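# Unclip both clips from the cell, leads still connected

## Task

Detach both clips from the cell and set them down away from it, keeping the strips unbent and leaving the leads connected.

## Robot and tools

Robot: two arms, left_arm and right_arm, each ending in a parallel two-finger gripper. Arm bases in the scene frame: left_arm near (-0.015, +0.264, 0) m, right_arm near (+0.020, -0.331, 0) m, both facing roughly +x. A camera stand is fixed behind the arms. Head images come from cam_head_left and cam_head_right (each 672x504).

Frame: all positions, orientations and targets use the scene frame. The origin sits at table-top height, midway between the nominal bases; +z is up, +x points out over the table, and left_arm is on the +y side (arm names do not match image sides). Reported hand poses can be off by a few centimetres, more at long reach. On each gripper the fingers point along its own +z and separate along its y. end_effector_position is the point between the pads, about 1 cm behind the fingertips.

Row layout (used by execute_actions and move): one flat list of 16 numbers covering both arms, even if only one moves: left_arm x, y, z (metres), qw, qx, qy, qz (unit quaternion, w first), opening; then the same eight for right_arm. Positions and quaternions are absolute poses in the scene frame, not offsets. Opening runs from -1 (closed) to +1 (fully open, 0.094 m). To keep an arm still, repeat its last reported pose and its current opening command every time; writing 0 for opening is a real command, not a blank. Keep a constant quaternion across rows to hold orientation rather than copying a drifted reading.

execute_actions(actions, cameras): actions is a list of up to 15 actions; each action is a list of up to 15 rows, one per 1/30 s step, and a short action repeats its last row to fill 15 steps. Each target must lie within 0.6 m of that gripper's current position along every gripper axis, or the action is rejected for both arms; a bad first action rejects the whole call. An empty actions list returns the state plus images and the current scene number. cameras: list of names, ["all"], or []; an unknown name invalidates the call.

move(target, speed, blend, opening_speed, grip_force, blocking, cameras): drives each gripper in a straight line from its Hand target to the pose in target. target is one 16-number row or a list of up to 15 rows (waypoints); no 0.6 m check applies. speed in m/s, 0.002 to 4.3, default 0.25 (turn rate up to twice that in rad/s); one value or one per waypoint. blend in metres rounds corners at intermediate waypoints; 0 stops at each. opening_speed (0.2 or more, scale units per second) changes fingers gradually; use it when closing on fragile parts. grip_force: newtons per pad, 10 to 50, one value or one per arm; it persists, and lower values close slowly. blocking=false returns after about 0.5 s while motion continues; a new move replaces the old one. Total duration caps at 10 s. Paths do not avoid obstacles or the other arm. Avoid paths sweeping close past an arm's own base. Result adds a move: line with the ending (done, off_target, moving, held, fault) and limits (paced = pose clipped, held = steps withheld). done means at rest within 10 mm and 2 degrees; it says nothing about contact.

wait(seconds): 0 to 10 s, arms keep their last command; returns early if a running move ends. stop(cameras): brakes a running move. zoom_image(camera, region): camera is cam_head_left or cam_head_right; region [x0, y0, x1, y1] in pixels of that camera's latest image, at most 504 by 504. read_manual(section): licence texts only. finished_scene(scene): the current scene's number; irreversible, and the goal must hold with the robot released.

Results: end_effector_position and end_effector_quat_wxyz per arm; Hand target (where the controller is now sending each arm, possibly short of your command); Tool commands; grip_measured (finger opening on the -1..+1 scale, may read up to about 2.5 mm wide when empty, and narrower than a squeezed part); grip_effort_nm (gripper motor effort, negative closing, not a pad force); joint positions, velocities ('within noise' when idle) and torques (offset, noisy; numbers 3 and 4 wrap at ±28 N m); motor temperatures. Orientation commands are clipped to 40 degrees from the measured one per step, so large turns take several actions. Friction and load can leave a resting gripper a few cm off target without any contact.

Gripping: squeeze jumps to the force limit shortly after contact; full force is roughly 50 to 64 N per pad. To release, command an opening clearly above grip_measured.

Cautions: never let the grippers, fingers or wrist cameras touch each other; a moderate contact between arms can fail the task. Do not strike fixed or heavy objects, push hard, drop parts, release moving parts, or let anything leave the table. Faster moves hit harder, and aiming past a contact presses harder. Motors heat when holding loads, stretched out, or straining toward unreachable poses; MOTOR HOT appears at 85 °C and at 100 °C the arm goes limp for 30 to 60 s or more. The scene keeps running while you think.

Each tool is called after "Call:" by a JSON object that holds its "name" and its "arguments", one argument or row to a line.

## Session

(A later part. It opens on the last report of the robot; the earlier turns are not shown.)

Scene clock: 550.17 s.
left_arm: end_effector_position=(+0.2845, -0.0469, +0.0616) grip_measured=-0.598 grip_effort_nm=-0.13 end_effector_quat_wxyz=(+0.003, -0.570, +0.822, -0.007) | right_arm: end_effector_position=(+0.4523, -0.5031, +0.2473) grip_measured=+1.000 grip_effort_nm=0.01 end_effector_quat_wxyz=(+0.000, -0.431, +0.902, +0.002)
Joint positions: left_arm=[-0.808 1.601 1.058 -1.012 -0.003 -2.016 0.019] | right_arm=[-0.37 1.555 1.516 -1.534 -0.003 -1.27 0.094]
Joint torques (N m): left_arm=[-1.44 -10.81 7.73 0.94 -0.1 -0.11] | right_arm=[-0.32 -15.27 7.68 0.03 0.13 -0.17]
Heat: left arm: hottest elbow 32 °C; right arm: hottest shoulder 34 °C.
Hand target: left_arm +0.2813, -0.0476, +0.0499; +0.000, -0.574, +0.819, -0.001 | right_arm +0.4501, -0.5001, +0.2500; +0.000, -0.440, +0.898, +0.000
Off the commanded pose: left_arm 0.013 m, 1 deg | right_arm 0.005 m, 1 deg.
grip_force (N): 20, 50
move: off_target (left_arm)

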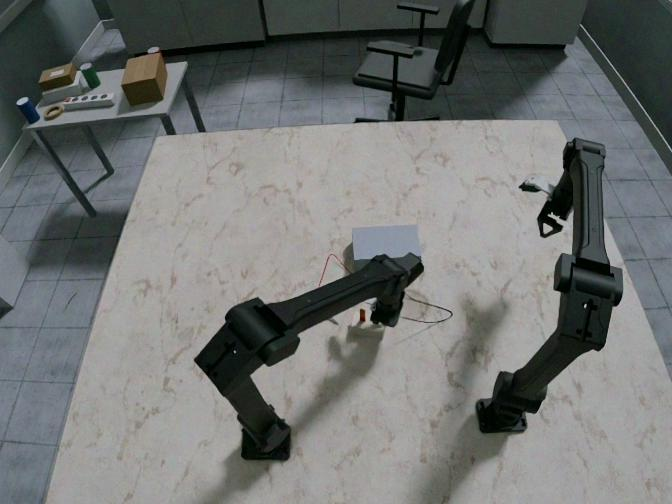

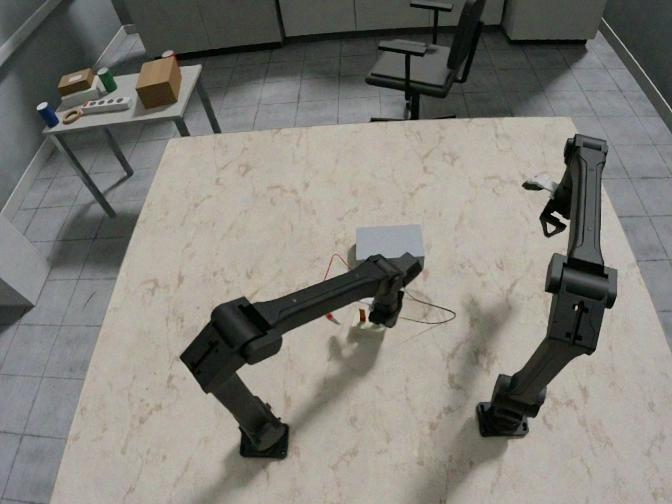

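Call:
{"name": "move", "arguments": {
  "target": [
    [0.279, -0.047, 0.042, 0, -0.574, 0.819, 0, -0.6, 0.45, -0.50, 0.25, 0, -0.440, 0.898, 0, 1],
    [0.279, -0.047, 0.042, 0, -0.574, 0.819, 0, -0.84, 0.45, -0.50, 0.25, 0, -0.440, 0.898, 0, 1]
  ],
  "cameras": ["all"],
  "opening_speed": 0.3,
  "grip_force": [20, 50]
}}

Call:
{"name": "zoom_image", "arguments": {
  "camera": "cam_head_left",
  "region": [340, 275, 420, 335]
}}

Call:
{"name": "zoom_image", "arguments": {
  "camera": "cam_head_right",
  "region": [340, 275, 420, 335]
}}

Scene clock: 562.37 s.
left_arm: end_effector_position=(+0.2826, -0.0449, +0.0530) grip_measured=-0.837 grip_effort_nm=-0.14 end_effector_quat_wxyz=(+0.003, -0.571, +0.821, -0.006) | right_arm: end_effector_position=(+0.4523, -0.5031, +0.2473) grip_measured=+1.000 grip_effort_nm=0.02 end_effector_quat_wxyz=(+0.000, -0.431, +0.902, +0.002)
Joint positions: left_arm=[-0.808 1.609 1.041 -0.991 -0.003 -2.021 0.008] | right_arm=[-0.37 1.555 1.516 -1.534 -0.003 -1.27 0.094]
Joint torques (N m): left_arm=[-2.02 -10.58 7.69 0.98 -0.11 -0.07] | right_arm=[-0.44 -15.38 7.69 0.03 0.11 -0.17]
Heat: left arm: hottest elbow 32 °C; right arm: hottest shoulder 34 °C.
Hand target: left_arm +0.2787, -0.0464, +0.0421; +0.000, -0.574, +0.819, +0.000 | right_arm +0.4501, -0.5001, +0.2500; +0.000, -0.440, +0.898, +0.000
Off the commanded pose: left_arm 0.012 m, 1 deg | right_arm 0.005 m, 1 deg.
grip_force (N): 20, 50
move: off_target (left_arm); target 2's new opening was sent with left_arm's hand 0.012 m and 1 deg from that target

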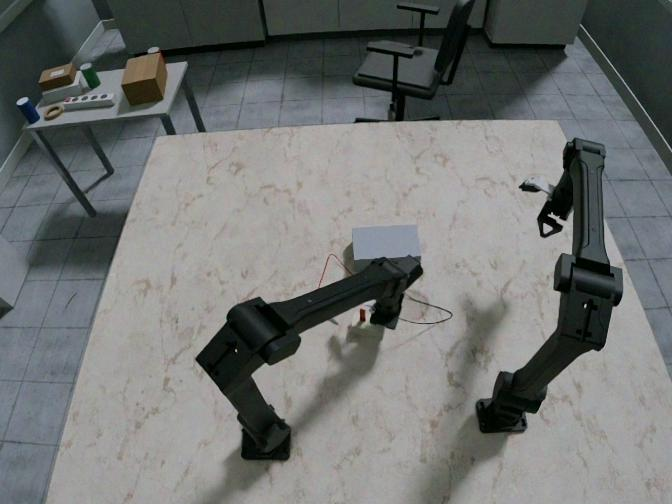

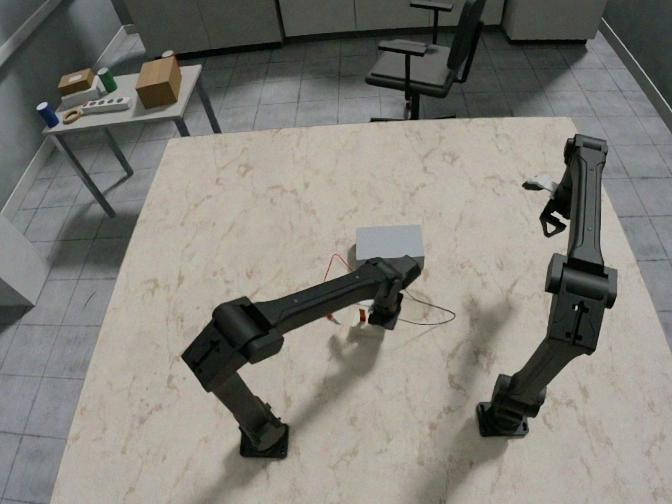

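Scaled by 6.300 from the camera's 672x504 image, which has a finer 960x720 frame.

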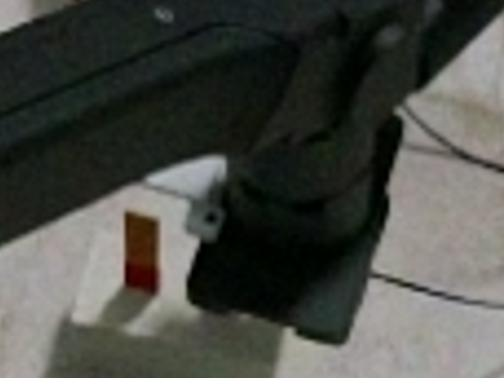

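Scaled by 6.300 from the camera's 672x504 image, which has a finer 960x720 frame.

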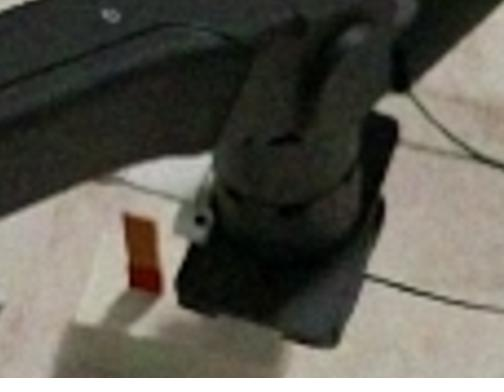

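Call:
{"name": "move", "arguments": {
  "target": [
    [0.279, -0.048, 0.047, 0, -0.574, 0.819, 0, -0.55, 0.45, -0.50, 0.25, 0, -0.440, 0.898, 0, 1],
    [0.2795, -0.0475, 0.061, 0, -0.574, 0.819, 0, -0.55, 0.45, -0.50, 0.25, 0, -0.440, 0.898, 0, 1]
  ],
  "cameras": ["all"],
  "opening_speed": 0.4
}}

Call:
{"name": "zoom_image", "arguments": {
  "camera": "cam_head_left",
  "region": [360, 295, 420, 340]
}}

Call:
{"name": "zoom_image", "arguments": {
  "camera": "cam_head_right",
  "region": [360, 295, 420, 340]
}}

Scene clock: 578.23 s.
left_arm: end_effector_position=(+0.2787, -0.0418, +0.0530) grip_measured=-0.552 grip_effort_nm=0.12 end_effector_quat_wxyz=(+0.001, -0.571, +0.821, +0.004) | right_arm: end_effector_position=(+0.4523, -0.5031, +0.2473) grip_measured=+1.000 grip_effort_nm=0.01 end_effector_quat_wxyz=(+0.000, -0.431, +0.902, +0.002)
Joint positions: left_arm=[-0.81 1.609 1.041 -1.011 -0.003 -2.021 0.021] | right_arm=[-0.37 1.555 1.516 -1.534 -0.003 -1.27 0.094]
Joint torques (N m): left_arm=[-1.96 -12.63 9.59 -0.08 -0.1 -0.08] | right_arm=[-0.38 -15.44 7.65 0.02 0.12 -0.16]
Heat: left arm: hottest elbow 32 °C; right arm: hottest shoulder 34 °C.
Hand target: left_arm +0.2796, -0.0475, +0.0609; +0.000, -0.574, +0.819, +0.000 | right_arm +0.4501, -0.5001, +0.2500; +0.000, -0.440, +0.898, +0.000
Off the commanded pose: left_arm 0.010 m, 1 deg | right_arm 0.005 m, 1 deg.
grip_force (N): 20, 50
move: done

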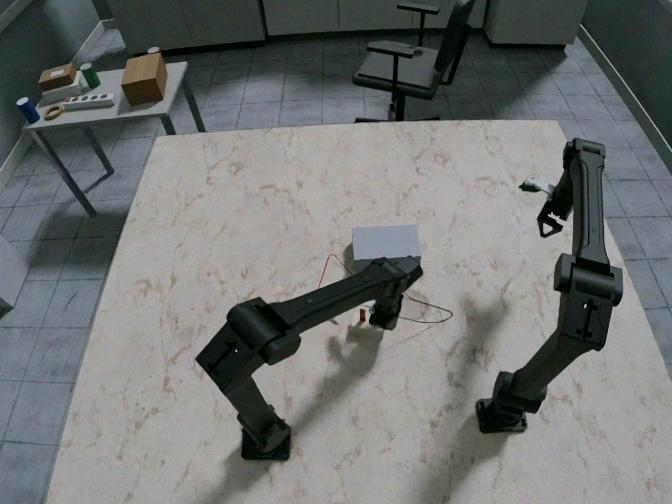

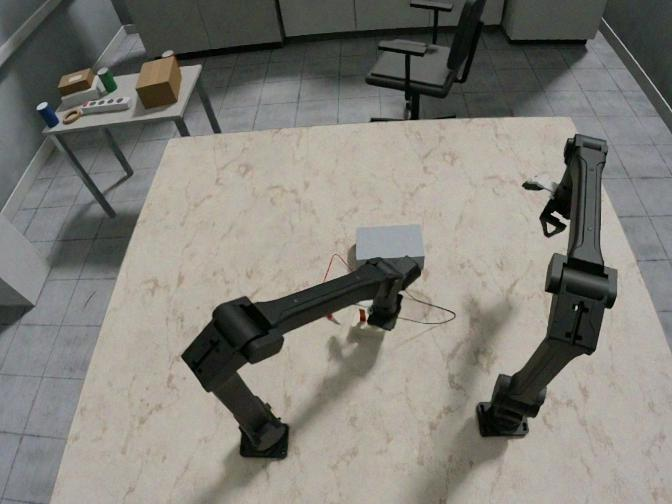

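Scaled by 8.400 from the camera's 672x504 image, which has a finer 960x720 frame.

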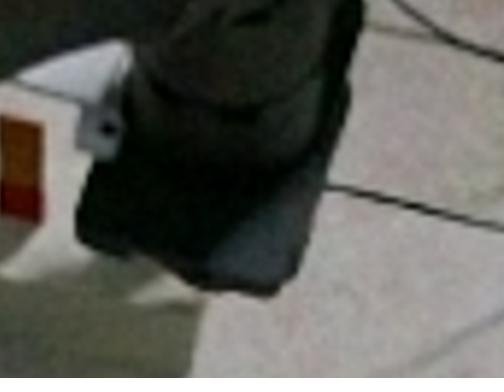

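Scaled by 8.400 from the camera's 672x504 image, which has a finer 960x720 frame.

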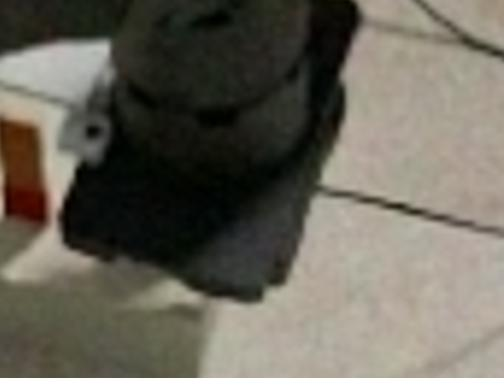

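Call:
{"name": "move", "arguments": {
  "target": [
    [0.288, -0.051, 0.066, 0, -0.574, 0.819, 0, -0.5, 0.45, -0.50, 0.25, 0, -0.440, 0.898, 0, 1],
    [0.288, -0.051, 0.066, 0, -0.574, 0.819, 0, -0.7, 0.45, -0.50, 0.25, 0, -0.440, 0.898, 0, 1]
  ],
  "cameras": ["all"],
  "opening_speed": 0.4
}}

Call:
{"name": "zoom_image", "arguments": {
  "camera": "cam_head_left",
  "region": [360, 295, 420, 340]
}}

Scene clock: 598.40 s.
left_arm: end_effector_position=(+0.2769, -0.0400, +0.0546) grip_measured=-0.698 grip_effort_nm=-0.13 end_effector_quat_wxyz=(+0.000, -0.571, +0.821, +0.011) | right_arm: end_effector_position=(+0.4523, -0.5031, +0.2473) grip_measured=+1.000 grip_effort_nm=0.02 end_effector_quat_wxyz=(+0.000, -0.431, +0.902, +0.002)
Joint positions: left_arm=[-0.81 1.609 1.046 -1.029 -0.003 -2.021 0.014] | right_arm=[-0.37 1.555 1.516 -1.534 -0.003 -1.27 0.094]
Joint torques (N m): left_arm=[-1.08 -12.1 11.66 -0.36 -0.15 -0.03] | right_arm=[-0.44 -15.27 7.71 0.03 0.12 -0.16]
Heat: left arm: hottest elbow 33 °C; right arm: hottest shoulder 34 °C.
Hand target: left_arm +0.2878, -0.0507, +0.0660; +0.000, -0.574, +0.819, +0.000 | right_arm +0.4501, -0.5001, +0.2500; +0.000, -0.440, +0.898, +0.000
Off the commanded pose: left_arm 0.019 m, 1 deg | right_arm 0.005 m, 1 deg.
grip_force (N): 20, 50
move: off_target (left_arm); target 2's new opening was sent with left_arm's hand 0.022 m and 2 deg from that target

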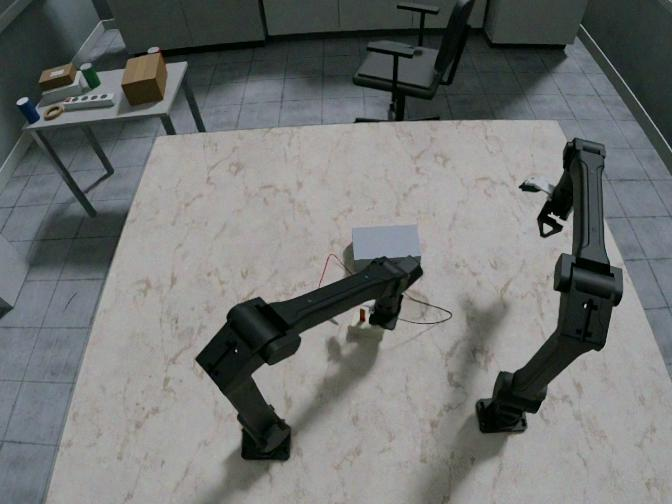

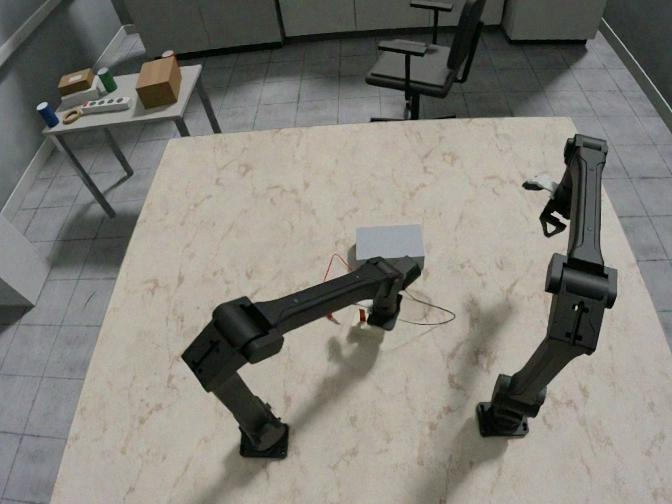

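Scaled by 8.400 from the camera's 672x504 image, which has a finer 960x720 frame.

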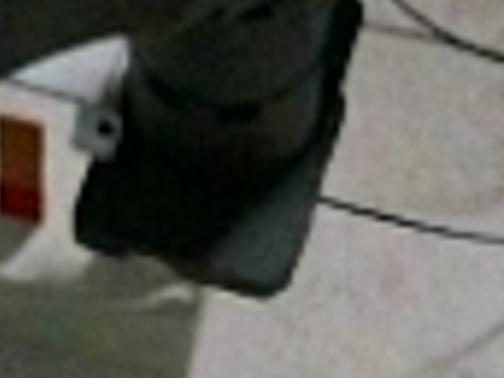

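Call:
{"name": "move", "arguments": {
  "target": [
    [0.288, -0.055, 0.066, 0, -0.574, 0.819, 0, -0.3, 0.45, -0.50, 0.25, 0, -0.440, 0.898, 0, 1],
    [0.296, -0.062, 0.10, 0, -0.574, 0.819, 0, -0.3, 0.45, -0.50, 0.25, 0, -0.440, 0.898, 0, 1],
    [0.284, -0.049, 0.075, 0, -0.574, 0.819, 0, -0.3, 0.45, -0.50, 0.25, 0, -0.440, 0.898, 0, 1],
    [0.284, -0.049, 0.048, 0, -0.574, 0.819, 0, -0.3, 0.45, -0.50, 0.25, 0, -0.440, 0.898, 0, 1]
  ],
  "cameras": ["all"],
  "speed": 0.15,
  "opening_speed": 0.6
}}

Call:
{"name": "zoom_image", "arguments": {
  "camera": "cam_head_left",
  "region": [360, 295, 420, 340]
}}

Scene clock: 616.03 s.
left_arm: end_effector_position=(+0.2844, -0.0482, +0.0576) grip_measured=-0.302 grip_effort_nm=0.12 end_effector_quat_wxyz=(+0.001, -0.571, +0.821, -0.004) | right_arm: end_effector_position=(+0.4523, -0.5031, +0.2473) grip_measured=+1.000 grip_effort_nm=0.02 end_effector_quat_wxyz=(+0.000, -0.431, +0.902, +0.002)
Joint positions: left_arm=[-0.81 1.613 1.061 -1.011 -0.002 -2.021 0.033] | right_arm=[-0.37 1.555 1.516 -1.534 -0.003 -1.27 0.094]
Joint torques (N m): left_arm=[-1.26 -11.46 7.79 0.88 -0.1 -0.05] | right_arm=[-0.38 -15.44 7.65 -0.01 0.11 -0.16]
Heat: left arm: hottest elbow 33 °C; right arm: hottest shoulder 34 °C.
Hand target: left_arm +0.2832, -0.0484, +0.0475; -0.001, -0.574, +0.819, +0.001 | right_arm +0.4501, -0.5001, +0.2500; +0.000, -0.440, +0.898, +0.000
Off the commanded pose: left_arm 0.010 m, 1 deg | right_arm 0.005 m, 1 deg.
grip_force (N): 20, 50
move: done

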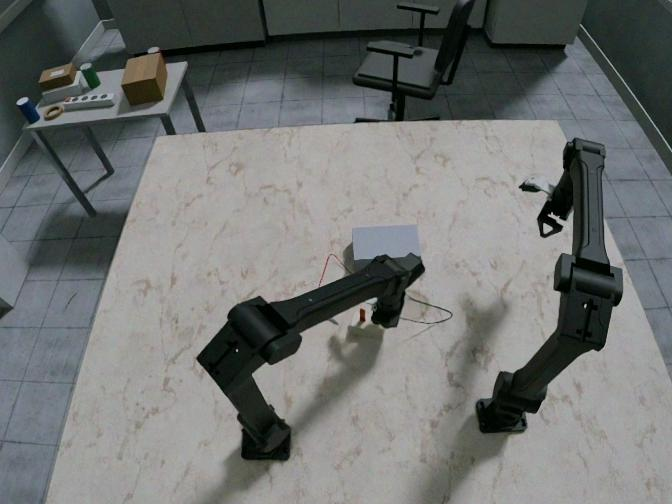

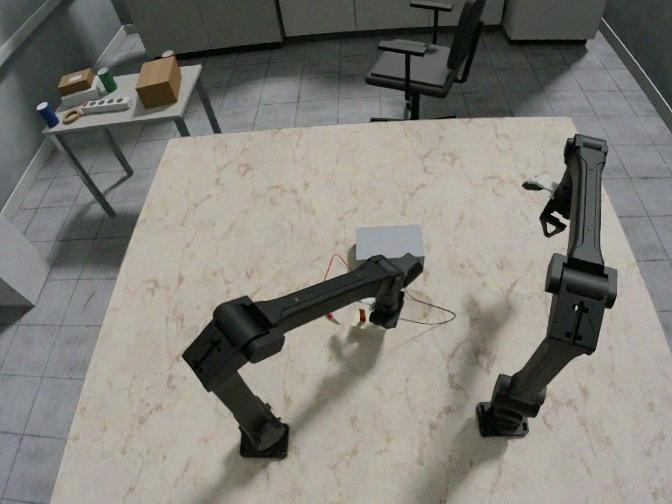

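Scaled by 8.400 from the camera's 672x504 image, which has a finer 960x720 frame.

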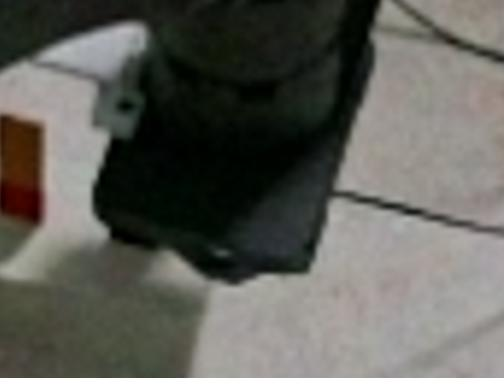

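Call:
{"name": "move", "arguments": {
  "target": [0.284, -0.049, 0.048, 0, -0.574, 0.819, 0, -0.84, 0.45, -0.50, 0.25, 0, -0.440, 0.898, 0, 1],
  "cameras": ["all"],
  "opening_speed": 0.3
}}

Call:
{"name": "zoom_image", "arguments": {
  "camera": "cam_head_left",
  "region": [360, 295, 420, 340]
}}

Call:
{"name": "zoom_image", "arguments": {
  "camera": "cam_head_right",
  "region": [360, 295, 420, 340]
}}

Scene clock: 626.30 s.
left_arm: end_effector_position=(+0.2835, -0.0491, +0.0576) grip_measured=-0.837 grip_effort_nm=-0.14 end_effector_quat_wxyz=(+0.001, -0.573, +0.820, -0.004) | right_arm: end_effector_position=(+0.4523, -0.5031, +0.2473) grip_measured=+1.000 grip_effort_nm=0.02 end_effector_quat_wxyz=(+0.000, -0.431, +0.902, +0.002)
Joint positions: left_arm=[-0.813 1.613 1.061 -1.011 -0.002 -2.028 0.008] | right_arm=[-0.37 1.555 1.516 -1.534 -0.003 -1.27 0.094]
Joint torques (N m): left_arm=[-1.14 -10.87 7.86 0.98 -0.13 -0.03] | right_arm=[-0.38 -15.44 7.68 -0.02 0.12 -0.16]
Heat: left arm: hottest elbow 33 °C; right arm: hottest shoulder 34 °C.
Hand target: left_arm +0.2828, -0.0496, +0.0482; +0.000, -0.576, +0.818, +0.000 | right_arm +0.4501, -0.5001, +0.2500; +0.000, -0.440, +0.898, +0.000
Off the commanded pose: left_arm 0.010 m, 0 deg | right_arm 0.005 m, 1 deg.
grip_force (N): 20, 50
move: done

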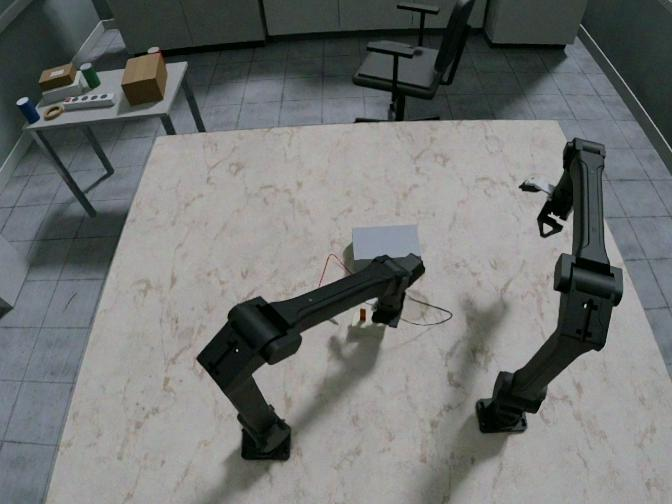

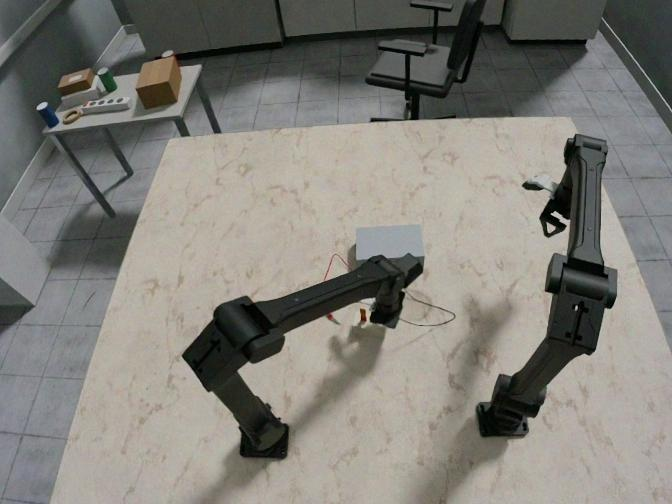

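Scaled by 8.400 from the camera's 672x504 image, which has a finer 960x720 frame.

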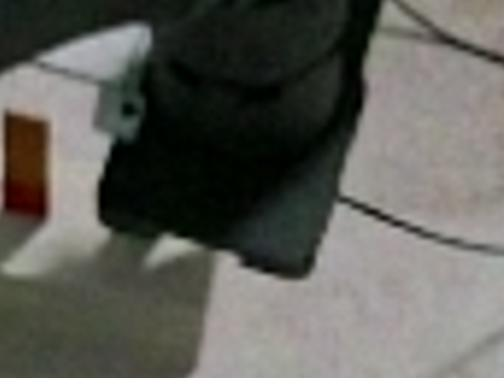

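Scaled by 8.400 from the camera's 672x504 image, which has a finer 960x720 frame.

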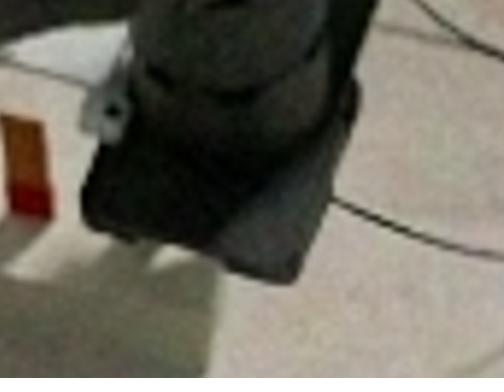

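Call:
{"name": "move", "arguments": {
  "target": [
    [0.288, -0.0495, 0.050, 0, -0.574, 0.819, 0, -0.7, 0.45, -0.50, 0.25, 0, -0.440, 0.898, 0, 1],
    [0.288, -0.0495, 0.050, 0, -0.574, 0.819, 0, -0.93, 0.45, -0.50, 0.25, 0, -0.440, 0.898, 0, 1]
  ],
  "cameras": ["all"],
  "opening_speed": 0.3
}}

Call:
{"name": "zoom_image", "arguments": {
  "camera": "cam_head_left",
  "region": [360, 295, 420, 340]
}}

Call:
{"name": "zoom_image", "arguments": {
  "camera": "cam_head_right",
  "region": [360, 295, 420, 340]
}}

Scene clock: 656.30 s.
left_arm: end_effector_position=(+0.2844, -0.0482, +0.0576) grip_measured=-0.927 grip_effort_nm=-0.18 end_effector_quat_wxyz=(+0.001, -0.575, +0.818, -0.004) | right_arm: end_effector_position=(+0.4523, -0.5031, +0.2473) grip_measured=+1.000 grip_effort_nm=0.01 end_effector_quat_wxyz=(+0.000, -0.431, +0.902, +0.002)
Joint positions: left_arm=[-0.81 1.613 1.061 -1.011 -0.002 -2.031 0.003] | right_arm=[-0.37 1.555 1.516 -1.534 -0.003 -1.27 0.094]
Joint torques (N m): left_arm=[-0.32 -11.28 8.7 0.75 -0.15 0.11] | right_arm=[-0.44 -15.09 7.69 -0.01 0.12 -0.17]
Heat: left arm: hottest elbow 32 °C; right arm: hottest shoulder 34 °C.
Hand target: left_arm +0.2888, -0.0484, +0.0505; +0.000, -0.576, +0.817, +0.000 | right_arm +0.4501, -0.5001, +0.2500; +0.000, -0.440, +0.898, +0.000
Off the commanded pose: left_arm 0.008 m, 0 deg | right_arm 0.005 m, 1 deg.
grip_force (N): 20, 50
move: done

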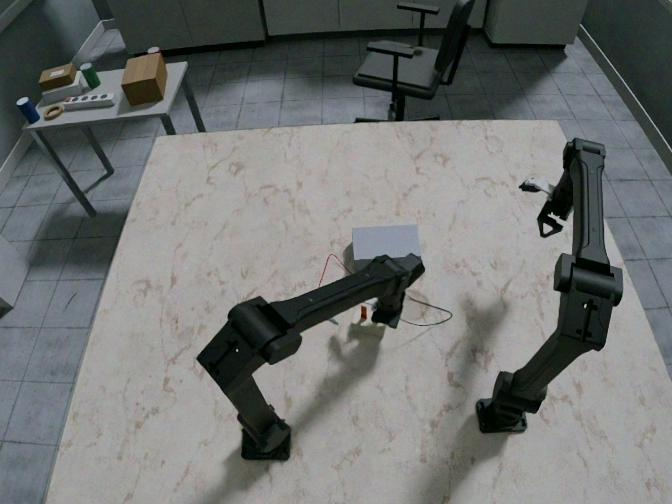

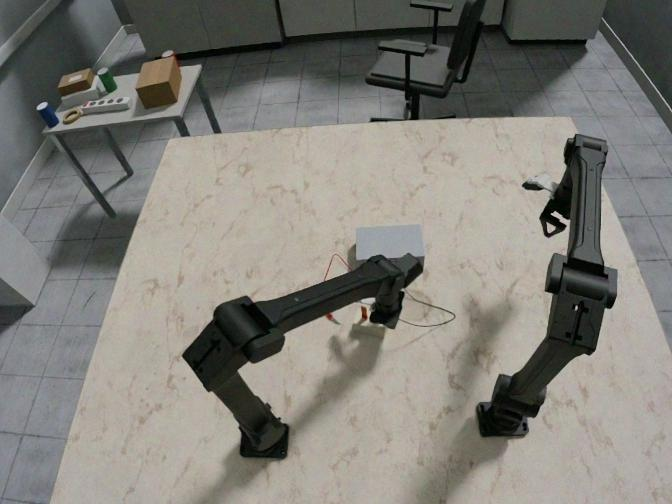

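Scaled by 8.400 from the camera's 672x504 image, which has a finer 960x720 frame.

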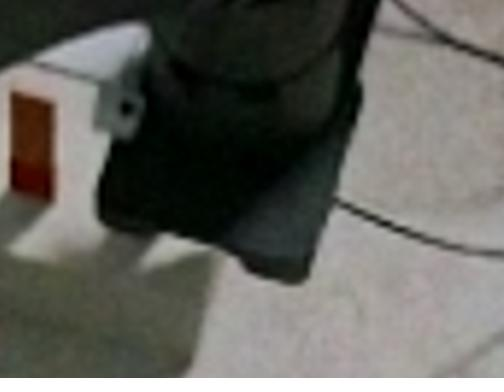

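Scaled by 8.400 from the camera's 672x504 image, which has a finer 960x720 frame.

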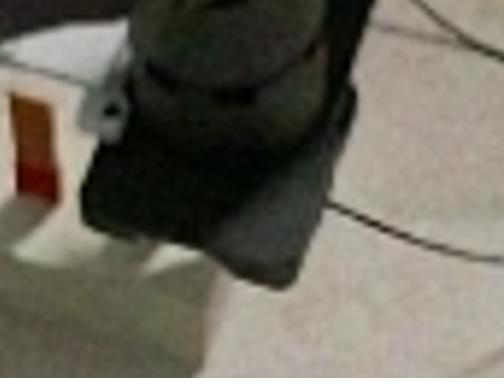

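Call:
{"name": "move", "arguments": {
  "target": [
    [0.285, -0.0495, 0.048, 0, -0.574, 0.819, 0, -0.2, 0.45, -0.50, 0.25, 0, -0.440, 0.898, 0, 1],
    [0.287, -0.052, 0.13, 0, -0.574, 0.819, 0, -0.2, 0.45, -0.50, 0.25, 0, -0.440, 0.898, 0, 1],
    [0.34, -0.0, 0.16, 0, -0.574, 0.819, 0, -0.2, 0.45, -0.50, 0.25, 0, -0.440, 0.898, 0, 1]
  ],
  "cameras": ["all"],
  "opening_speed": 0.6
}}

Call:
{"name": "zoom_image", "arguments": {
  "camera": "cam_head_left",
  "region": [340, 295, 400, 340]
}}

Call:
{"name": "zoom_image", "arguments": {
  "camera": "cam_head_right",
  "region": [340, 295, 400, 340]
}}

Scene clock: 680.00 s.
left_arm: end_effector_position=(+0.3295, +0.0069, +0.1434) grip_measured=-0.202 grip_effort_nm=0.12 end_effector_quat_wxyz=(-0.004, -0.580, +0.814, +0.013) | right_arm: end_effector_position=(+0.4523, -0.5031, +0.2473) grip_measured=+1.000 grip_effort_nm=0.02 end_effector_quat_wxyz=(+0.000, -0.431, +0.902, +0.002)
Joint positions: left_arm=[-0.644 1.53 1.21 -1.278 0 -1.878 0.037] | right_arm=[-0.37 1.555 1.516 -1.534 -0.003 -1.27 0.094]
Joint torques (N m): left_arm=[-1.96 -12.16 12.79 -0.23 -0.08 0.23] | right_arm=[-0.38 -15.27 7.66 -0.02 0.11 -0.16]
Heat: left arm: hottest elbow 32 °C; right arm: hottest shoulder 34 °C.
Hand target: left_arm +0.3386, -0.0036, +0.1595; -0.001, -0.571, +0.821, -0.002 | right_arm +0.4501, -0.5001, +0.2500; +0.000, -0.440, +0.898, +0.000
Off the commanded pose: left_arm 0.021 m, 2 deg | right_arm 0.005 m, 1 deg.
grip_force (N): 20, 50
move: off_target (left_arm)

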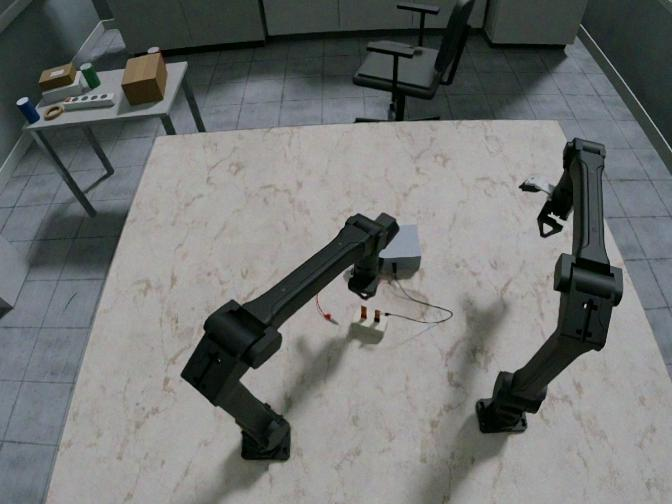

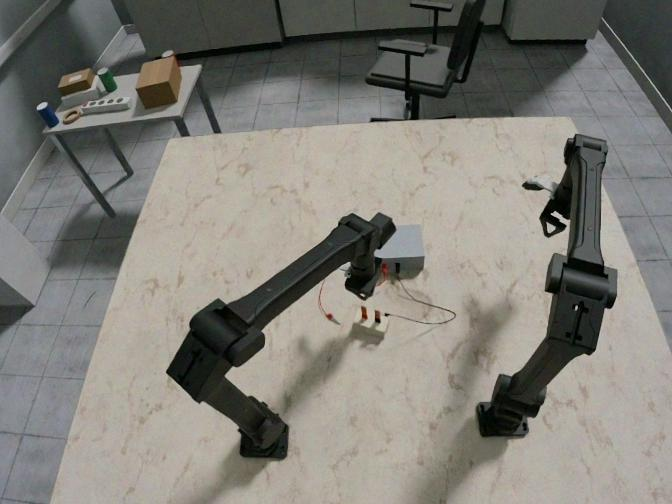

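Scaled by 8.400 from the camera's 672x504 image, which has a finer 960x720 frame.

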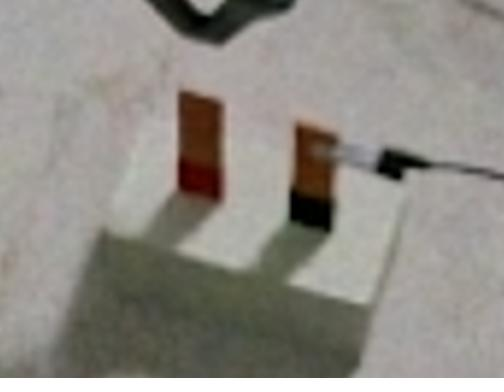

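Scaled by 8.400 from the camera's 672x504 image, which has a finer 960x720 frame.

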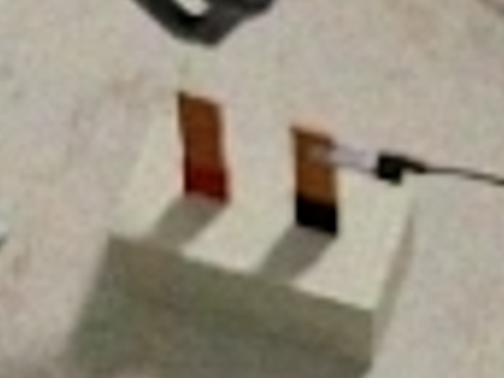

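Call:
{"name": "move", "arguments": {
  "target": [
    [0.299, -0.053, 0.13, 0, -0.574, 0.819, 0, -0.2, 0.45, -0.50, 0.25, 0, -0.440, 0.898, 0, 1],
    [0.2874, -0.041, 0.085, 0, -0.574, 0.819, 0, -0.3, 0.45, -0.50, 0.25, 0, -0.440, 0.898, 0, 1],
    [0.2874, -0.041, 0.048, 0, -0.574, 0.819, 0, -0.3, 0.45, -0.50, 0.25, 0, -0.440, 0.898, 0, 1]
  ],
  "cameras": ["all"],
  "speed": 0.12
}}

Call:
{"name": "zoom_image", "arguments": {
  "camera": "cam_head_left",
  "region": [350, 295, 410, 340]
}}

Call:
{"name": "zoom_image", "arguments": {
  "camera": "cam_head_right",
  "region": [350, 295, 410, 340]
}}

Scene clock: 729.60 s.
left_arm: end_effector_position=(+0.2882, -0.0373, +0.0569) grip_measured=-0.298 grip_effort_nm=-0.13 end_effector_quat_wxyz=(+0.000, -0.566, +0.825, -0.002) | right_arm: end_effector_position=(+0.4523, -0.5031, +0.2473) grip_measured=+1.000 grip_effort_nm=0.02 end_effector_quat_wxyz=(+0.000, -0.431, +0.902, +0.002)
Joint positions: left_arm=[-0.785 1.604 1.047 -1.009 0 -1.984 0.033] | right_arm=[-0.37 1.555 1.516 -1.534 -0.003 -1.27 0.094]
Joint torques (N m): left_arm=[-0.97 -11.69 7.76 0.98 -0.3 -0.11] | right_arm=[-0.32 -15.33 7.68 0.01 0.1 -0.16]
Heat: left arm: hottest elbow 35 °C; right arm: hottest shoulder 34 °C.
Hand target: left_arm +0.2884, -0.0376, +0.0485; +0.001, -0.572, +0.820, +0.001 | right_arm +0.4501, -0.5001, +0.2500; +0.000, -0.440, +0.898, +0.000
Off the commanded pose: left_arm 0.010 m, 1 deg | right_arm 0.005 m, 1 deg.
grip_force (N): 20, 50
move: done; target 2's new opening was sent with left_arm's hand 0.011 m and 1 deg from that target

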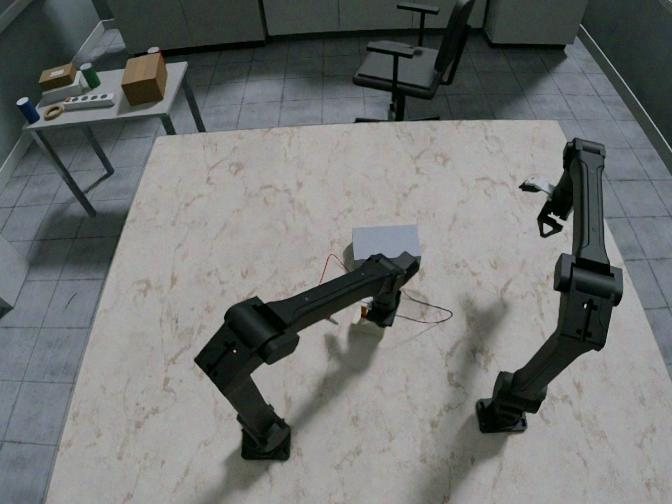

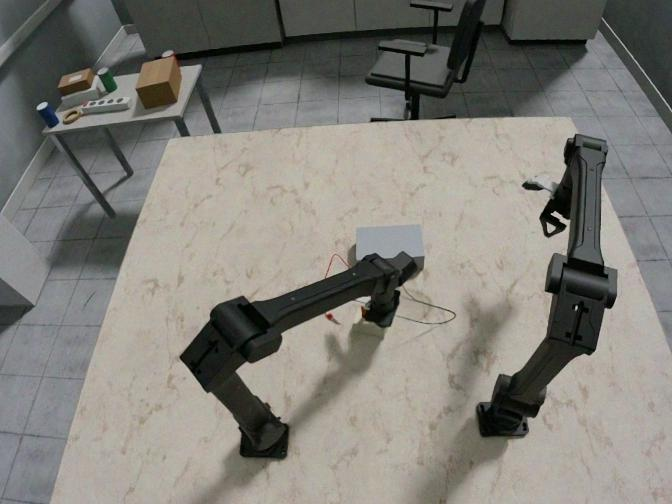

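Scaled by 8.400 from the camera's 672x504 image, which has a finer 960x720 frame.

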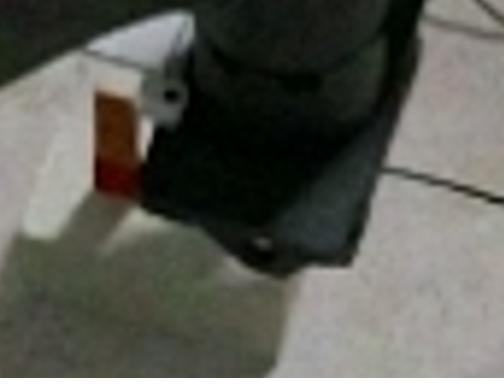

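Scaled by 8.400 from the camera's 672x504 image, which has a finer 960x720 frame.

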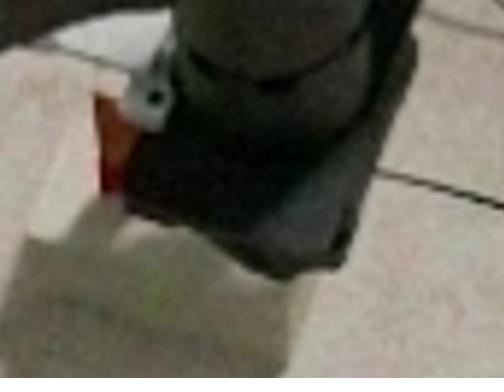

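Call:
{"name": "move", "arguments": {
  "target": [0.2878, -0.043, 0.048, 0, -0.574, 0.819, 0, -0.8, 0.45, -0.50, 0.25, 0, -0.440, 0.898, 0, 1],
  "cameras": ["all"],
  "opening_speed": 0.3
}}

Call:
{"name": "zoom_image", "arguments": {
  "camera": "cam_head_left",
  "region": [350, 295, 410, 340]
}}

Scene clock: 740.10 s.
left_arm: end_effector_position=(+0.2876, -0.0377, +0.0562) grip_measured=-0.798 grip_effort_nm=-0.13 end_effector_quat_wxyz=(+0.000, -0.571, +0.821, -0.001) | right_arm: end_effector_position=(+0.4523, -0.5031, +0.2473) grip_measured=+1.000 grip_effort_nm=0.01 end_effector_quat_wxyz=(+0.000, -0.431, +0.902, +0.002)
Joint positions: left_arm=[-0.787 1.606 1.047 -1.009 0 -1.998 0.01] | right_arm=[-0.37 1.555 1.516 -1.534 -0.003 -1.27 0.094]
Joint torques (N m): left_arm=[-2.26 -10.87 8.57 0.9 -0.24 -0.1] | right_arm=[-0.44 -15.21 7.66 0.02 0.12 -0.16]
Heat: left arm: hottest elbow 35 °C; right arm: hottest shoulder 34 °C.
Hand target: left_arm +0.2877, -0.0426, +0.0484; +0.000, -0.574, +0.819, +0.000 | right_arm +0.4501, -0.5001, +0.2500; +0.000, -0.440, +0.898, +0.000
Off the commanded pose: left_arm 0.010 m, 0 deg | right_arm 0.005 m, 1 deg.
grip_force (N): 20, 50
move: done

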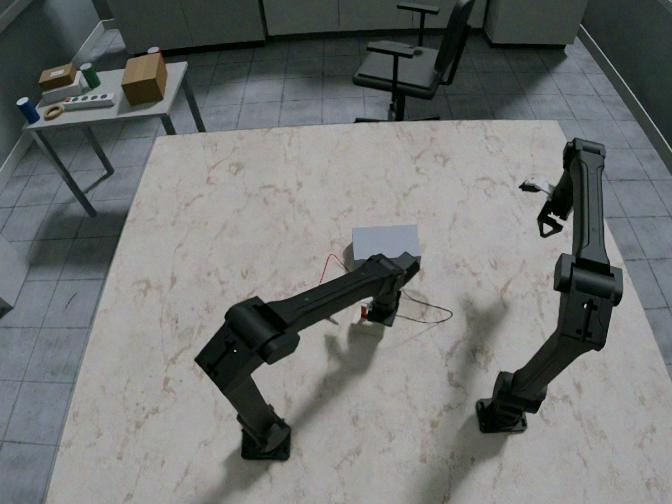

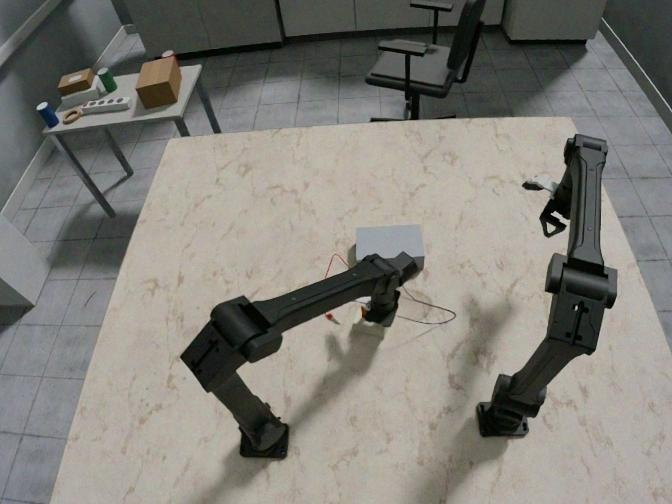

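Scaled by 8.400 from the camera's 672x504 image, which has a finer 960x720 frame.

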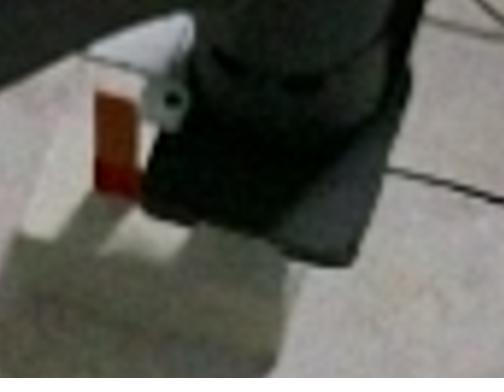

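Nothing moved. Squeeze.

Call:
{"name": "move", "arguments": {
  "target": [0.2878, -0.043, 0.048, 0, -0.574, 0.819, 0, -0.94, 0.45, -0.50, 0.25, 0, -0.440, 0.898, 0, 1],
  "cameras": ["all"],
  "opening_speed": 0.3
}}

Call:
{"name": "zoom_image", "arguments": {
  "camera": "cam_head_left",
  "region": [350, 295, 410, 340]
}}

Scene clock: 746.73 s.
left_arm: end_effector_position=(+0.2876, -0.0377, +0.0562) grip_measured=-0.937 grip_effort_nm=-0.14 end_effector_quat_wxyz=(+0.000, -0.571, +0.821, -0.001) | right_arm: end_effector_position=(+0.4523, -0.5031, +0.2473) grip_measured=+1.000 grip_effort_nm=0.02 end_effector_quat_wxyz=(+0.000, -0.431, +0.902, +0.002)
Joint positions: left_arm=[-0.787 1.606 1.047 -1.009 0 -1.999 0.003] | right_arm=[-0.37 1.555 1.516 -1.534 -0.003 -1.27 0.094]
Joint torques (N m): left_arm=[-1.67 -11.28 8.44 0.98 -0.21 -0.09] | right_arm=[-0.38 -15.44 7.68 0.02 0.12 -0.16]
Heat: left arm: hottest elbow 34 °C; right arm: hottest shoulder 33 °C.
Hand target: left_arm +0.2877, -0.0426, +0.0482; +0.000, -0.574, +0.819, +0.000 | right_arm +0.4501, -0.5001, +0.2500; +0.000, -0.440, +0.898, +0.000
Off the commanded pose: left_arm 0.010 m, 0 deg | right_arm 0.005 m, 1 deg.
grip_force (N): 20, 50
move: done

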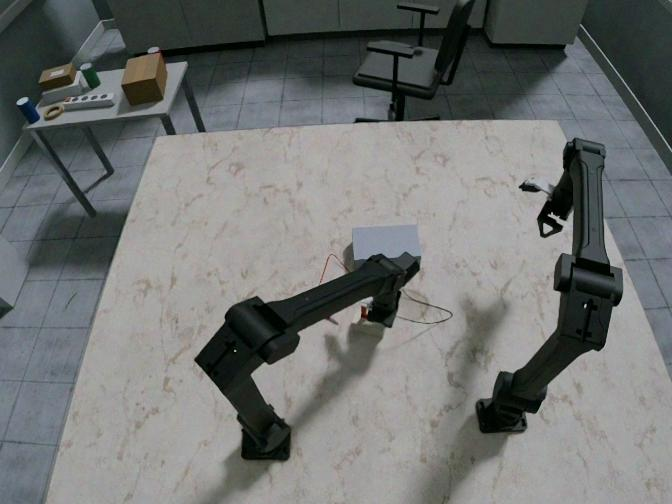

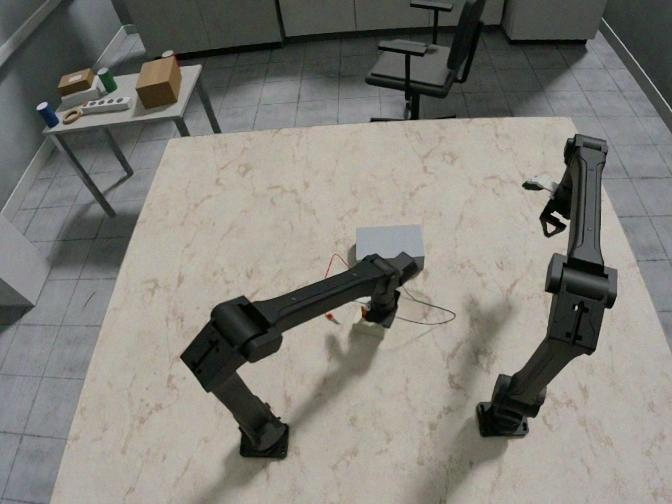

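Scaled by 8.400 from the camera's 672x504 image, which has a finer 960x720 frame.

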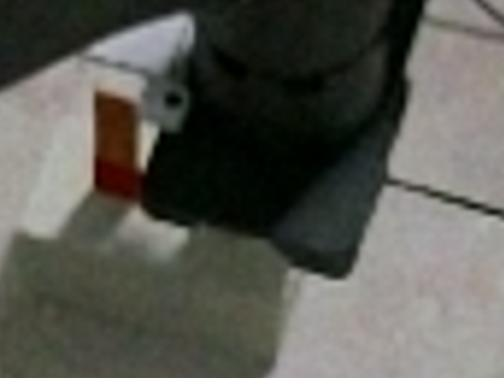

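Call:
{"name": "move", "arguments": {
  "target": [0.2878, -0.043, 0.048, 0, -0.574, 0.819, 0, -1, 0.45, -0.50, 0.25, 0, -0.440, 0.898, 0, 1],
  "cameras": ["all"],
  "opening_speed": 0.3
}}

Call:
{"name": "zoom_image", "arguments": {
  "camera": "cam_head_left",
  "region": [350, 295, 410, 340]
}}

Scene clock: 760.03 s.
left_arm: end_effector_position=(+0.2872, -0.0382, +0.0562) grip_measured=-0.976 grip_effort_nm=-0.48 end_effector_quat_wxyz=(+0.000, -0.575, +0.818, -0.001) | right_arm: end_effector_position=(+0.4523, -0.5031, +0.2473) grip_measured=+1.000 grip_effort_nm=0.01 end_effector_quat_wxyz=(+0.000, -0.431, +0.902, +0.002)
Joint positions: left_arm=[-0.788 1.606 1.047 -1.009 0 -2.01 0.001] | right_arm=[-0.37 1.555 1.516 -1.534 -0.003 -1.27 0.094]
Joint torques (N m): left_arm=[-1.96 -11.22 8.54 1.01 -0.24 -0.07] | right_arm=[-0.38 -15.38 7.66 0.05 0.11 -0.16]
Heat: left arm: hottest elbow 34 °C; right arm: hottest shoulder 33 °C.
Hand target: left_arm +0.2874, -0.0429, +0.0481; +0.000, -0.577, +0.817, +0.000 | right_arm +0.4501, -0.5001, +0.2500; +0.000, -0.440, +0.898, +0.000
Off the commanded pose: left_arm 0.010 m, 0 deg | right_arm 0.005 m, 1 deg.
grip_force (N): 20, 50
move: done

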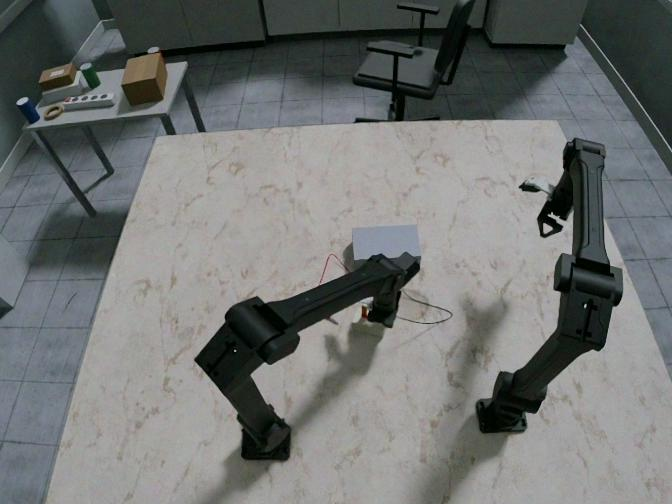

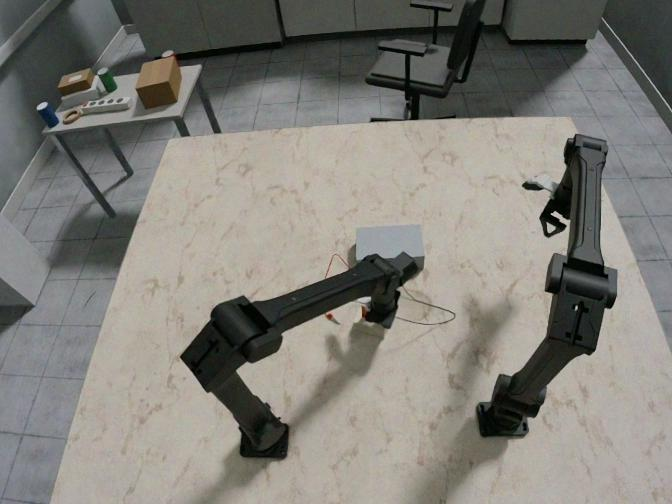

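Scaled by 8.400 from the camera's 672x504 image, which has a finer 960x720 frame.

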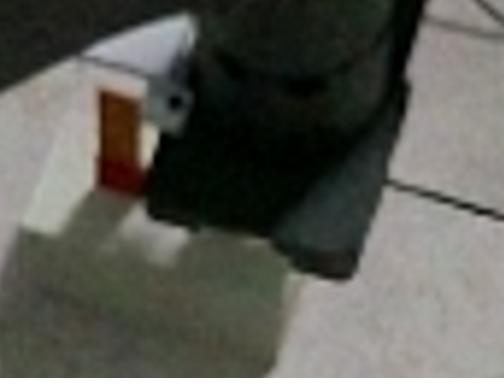

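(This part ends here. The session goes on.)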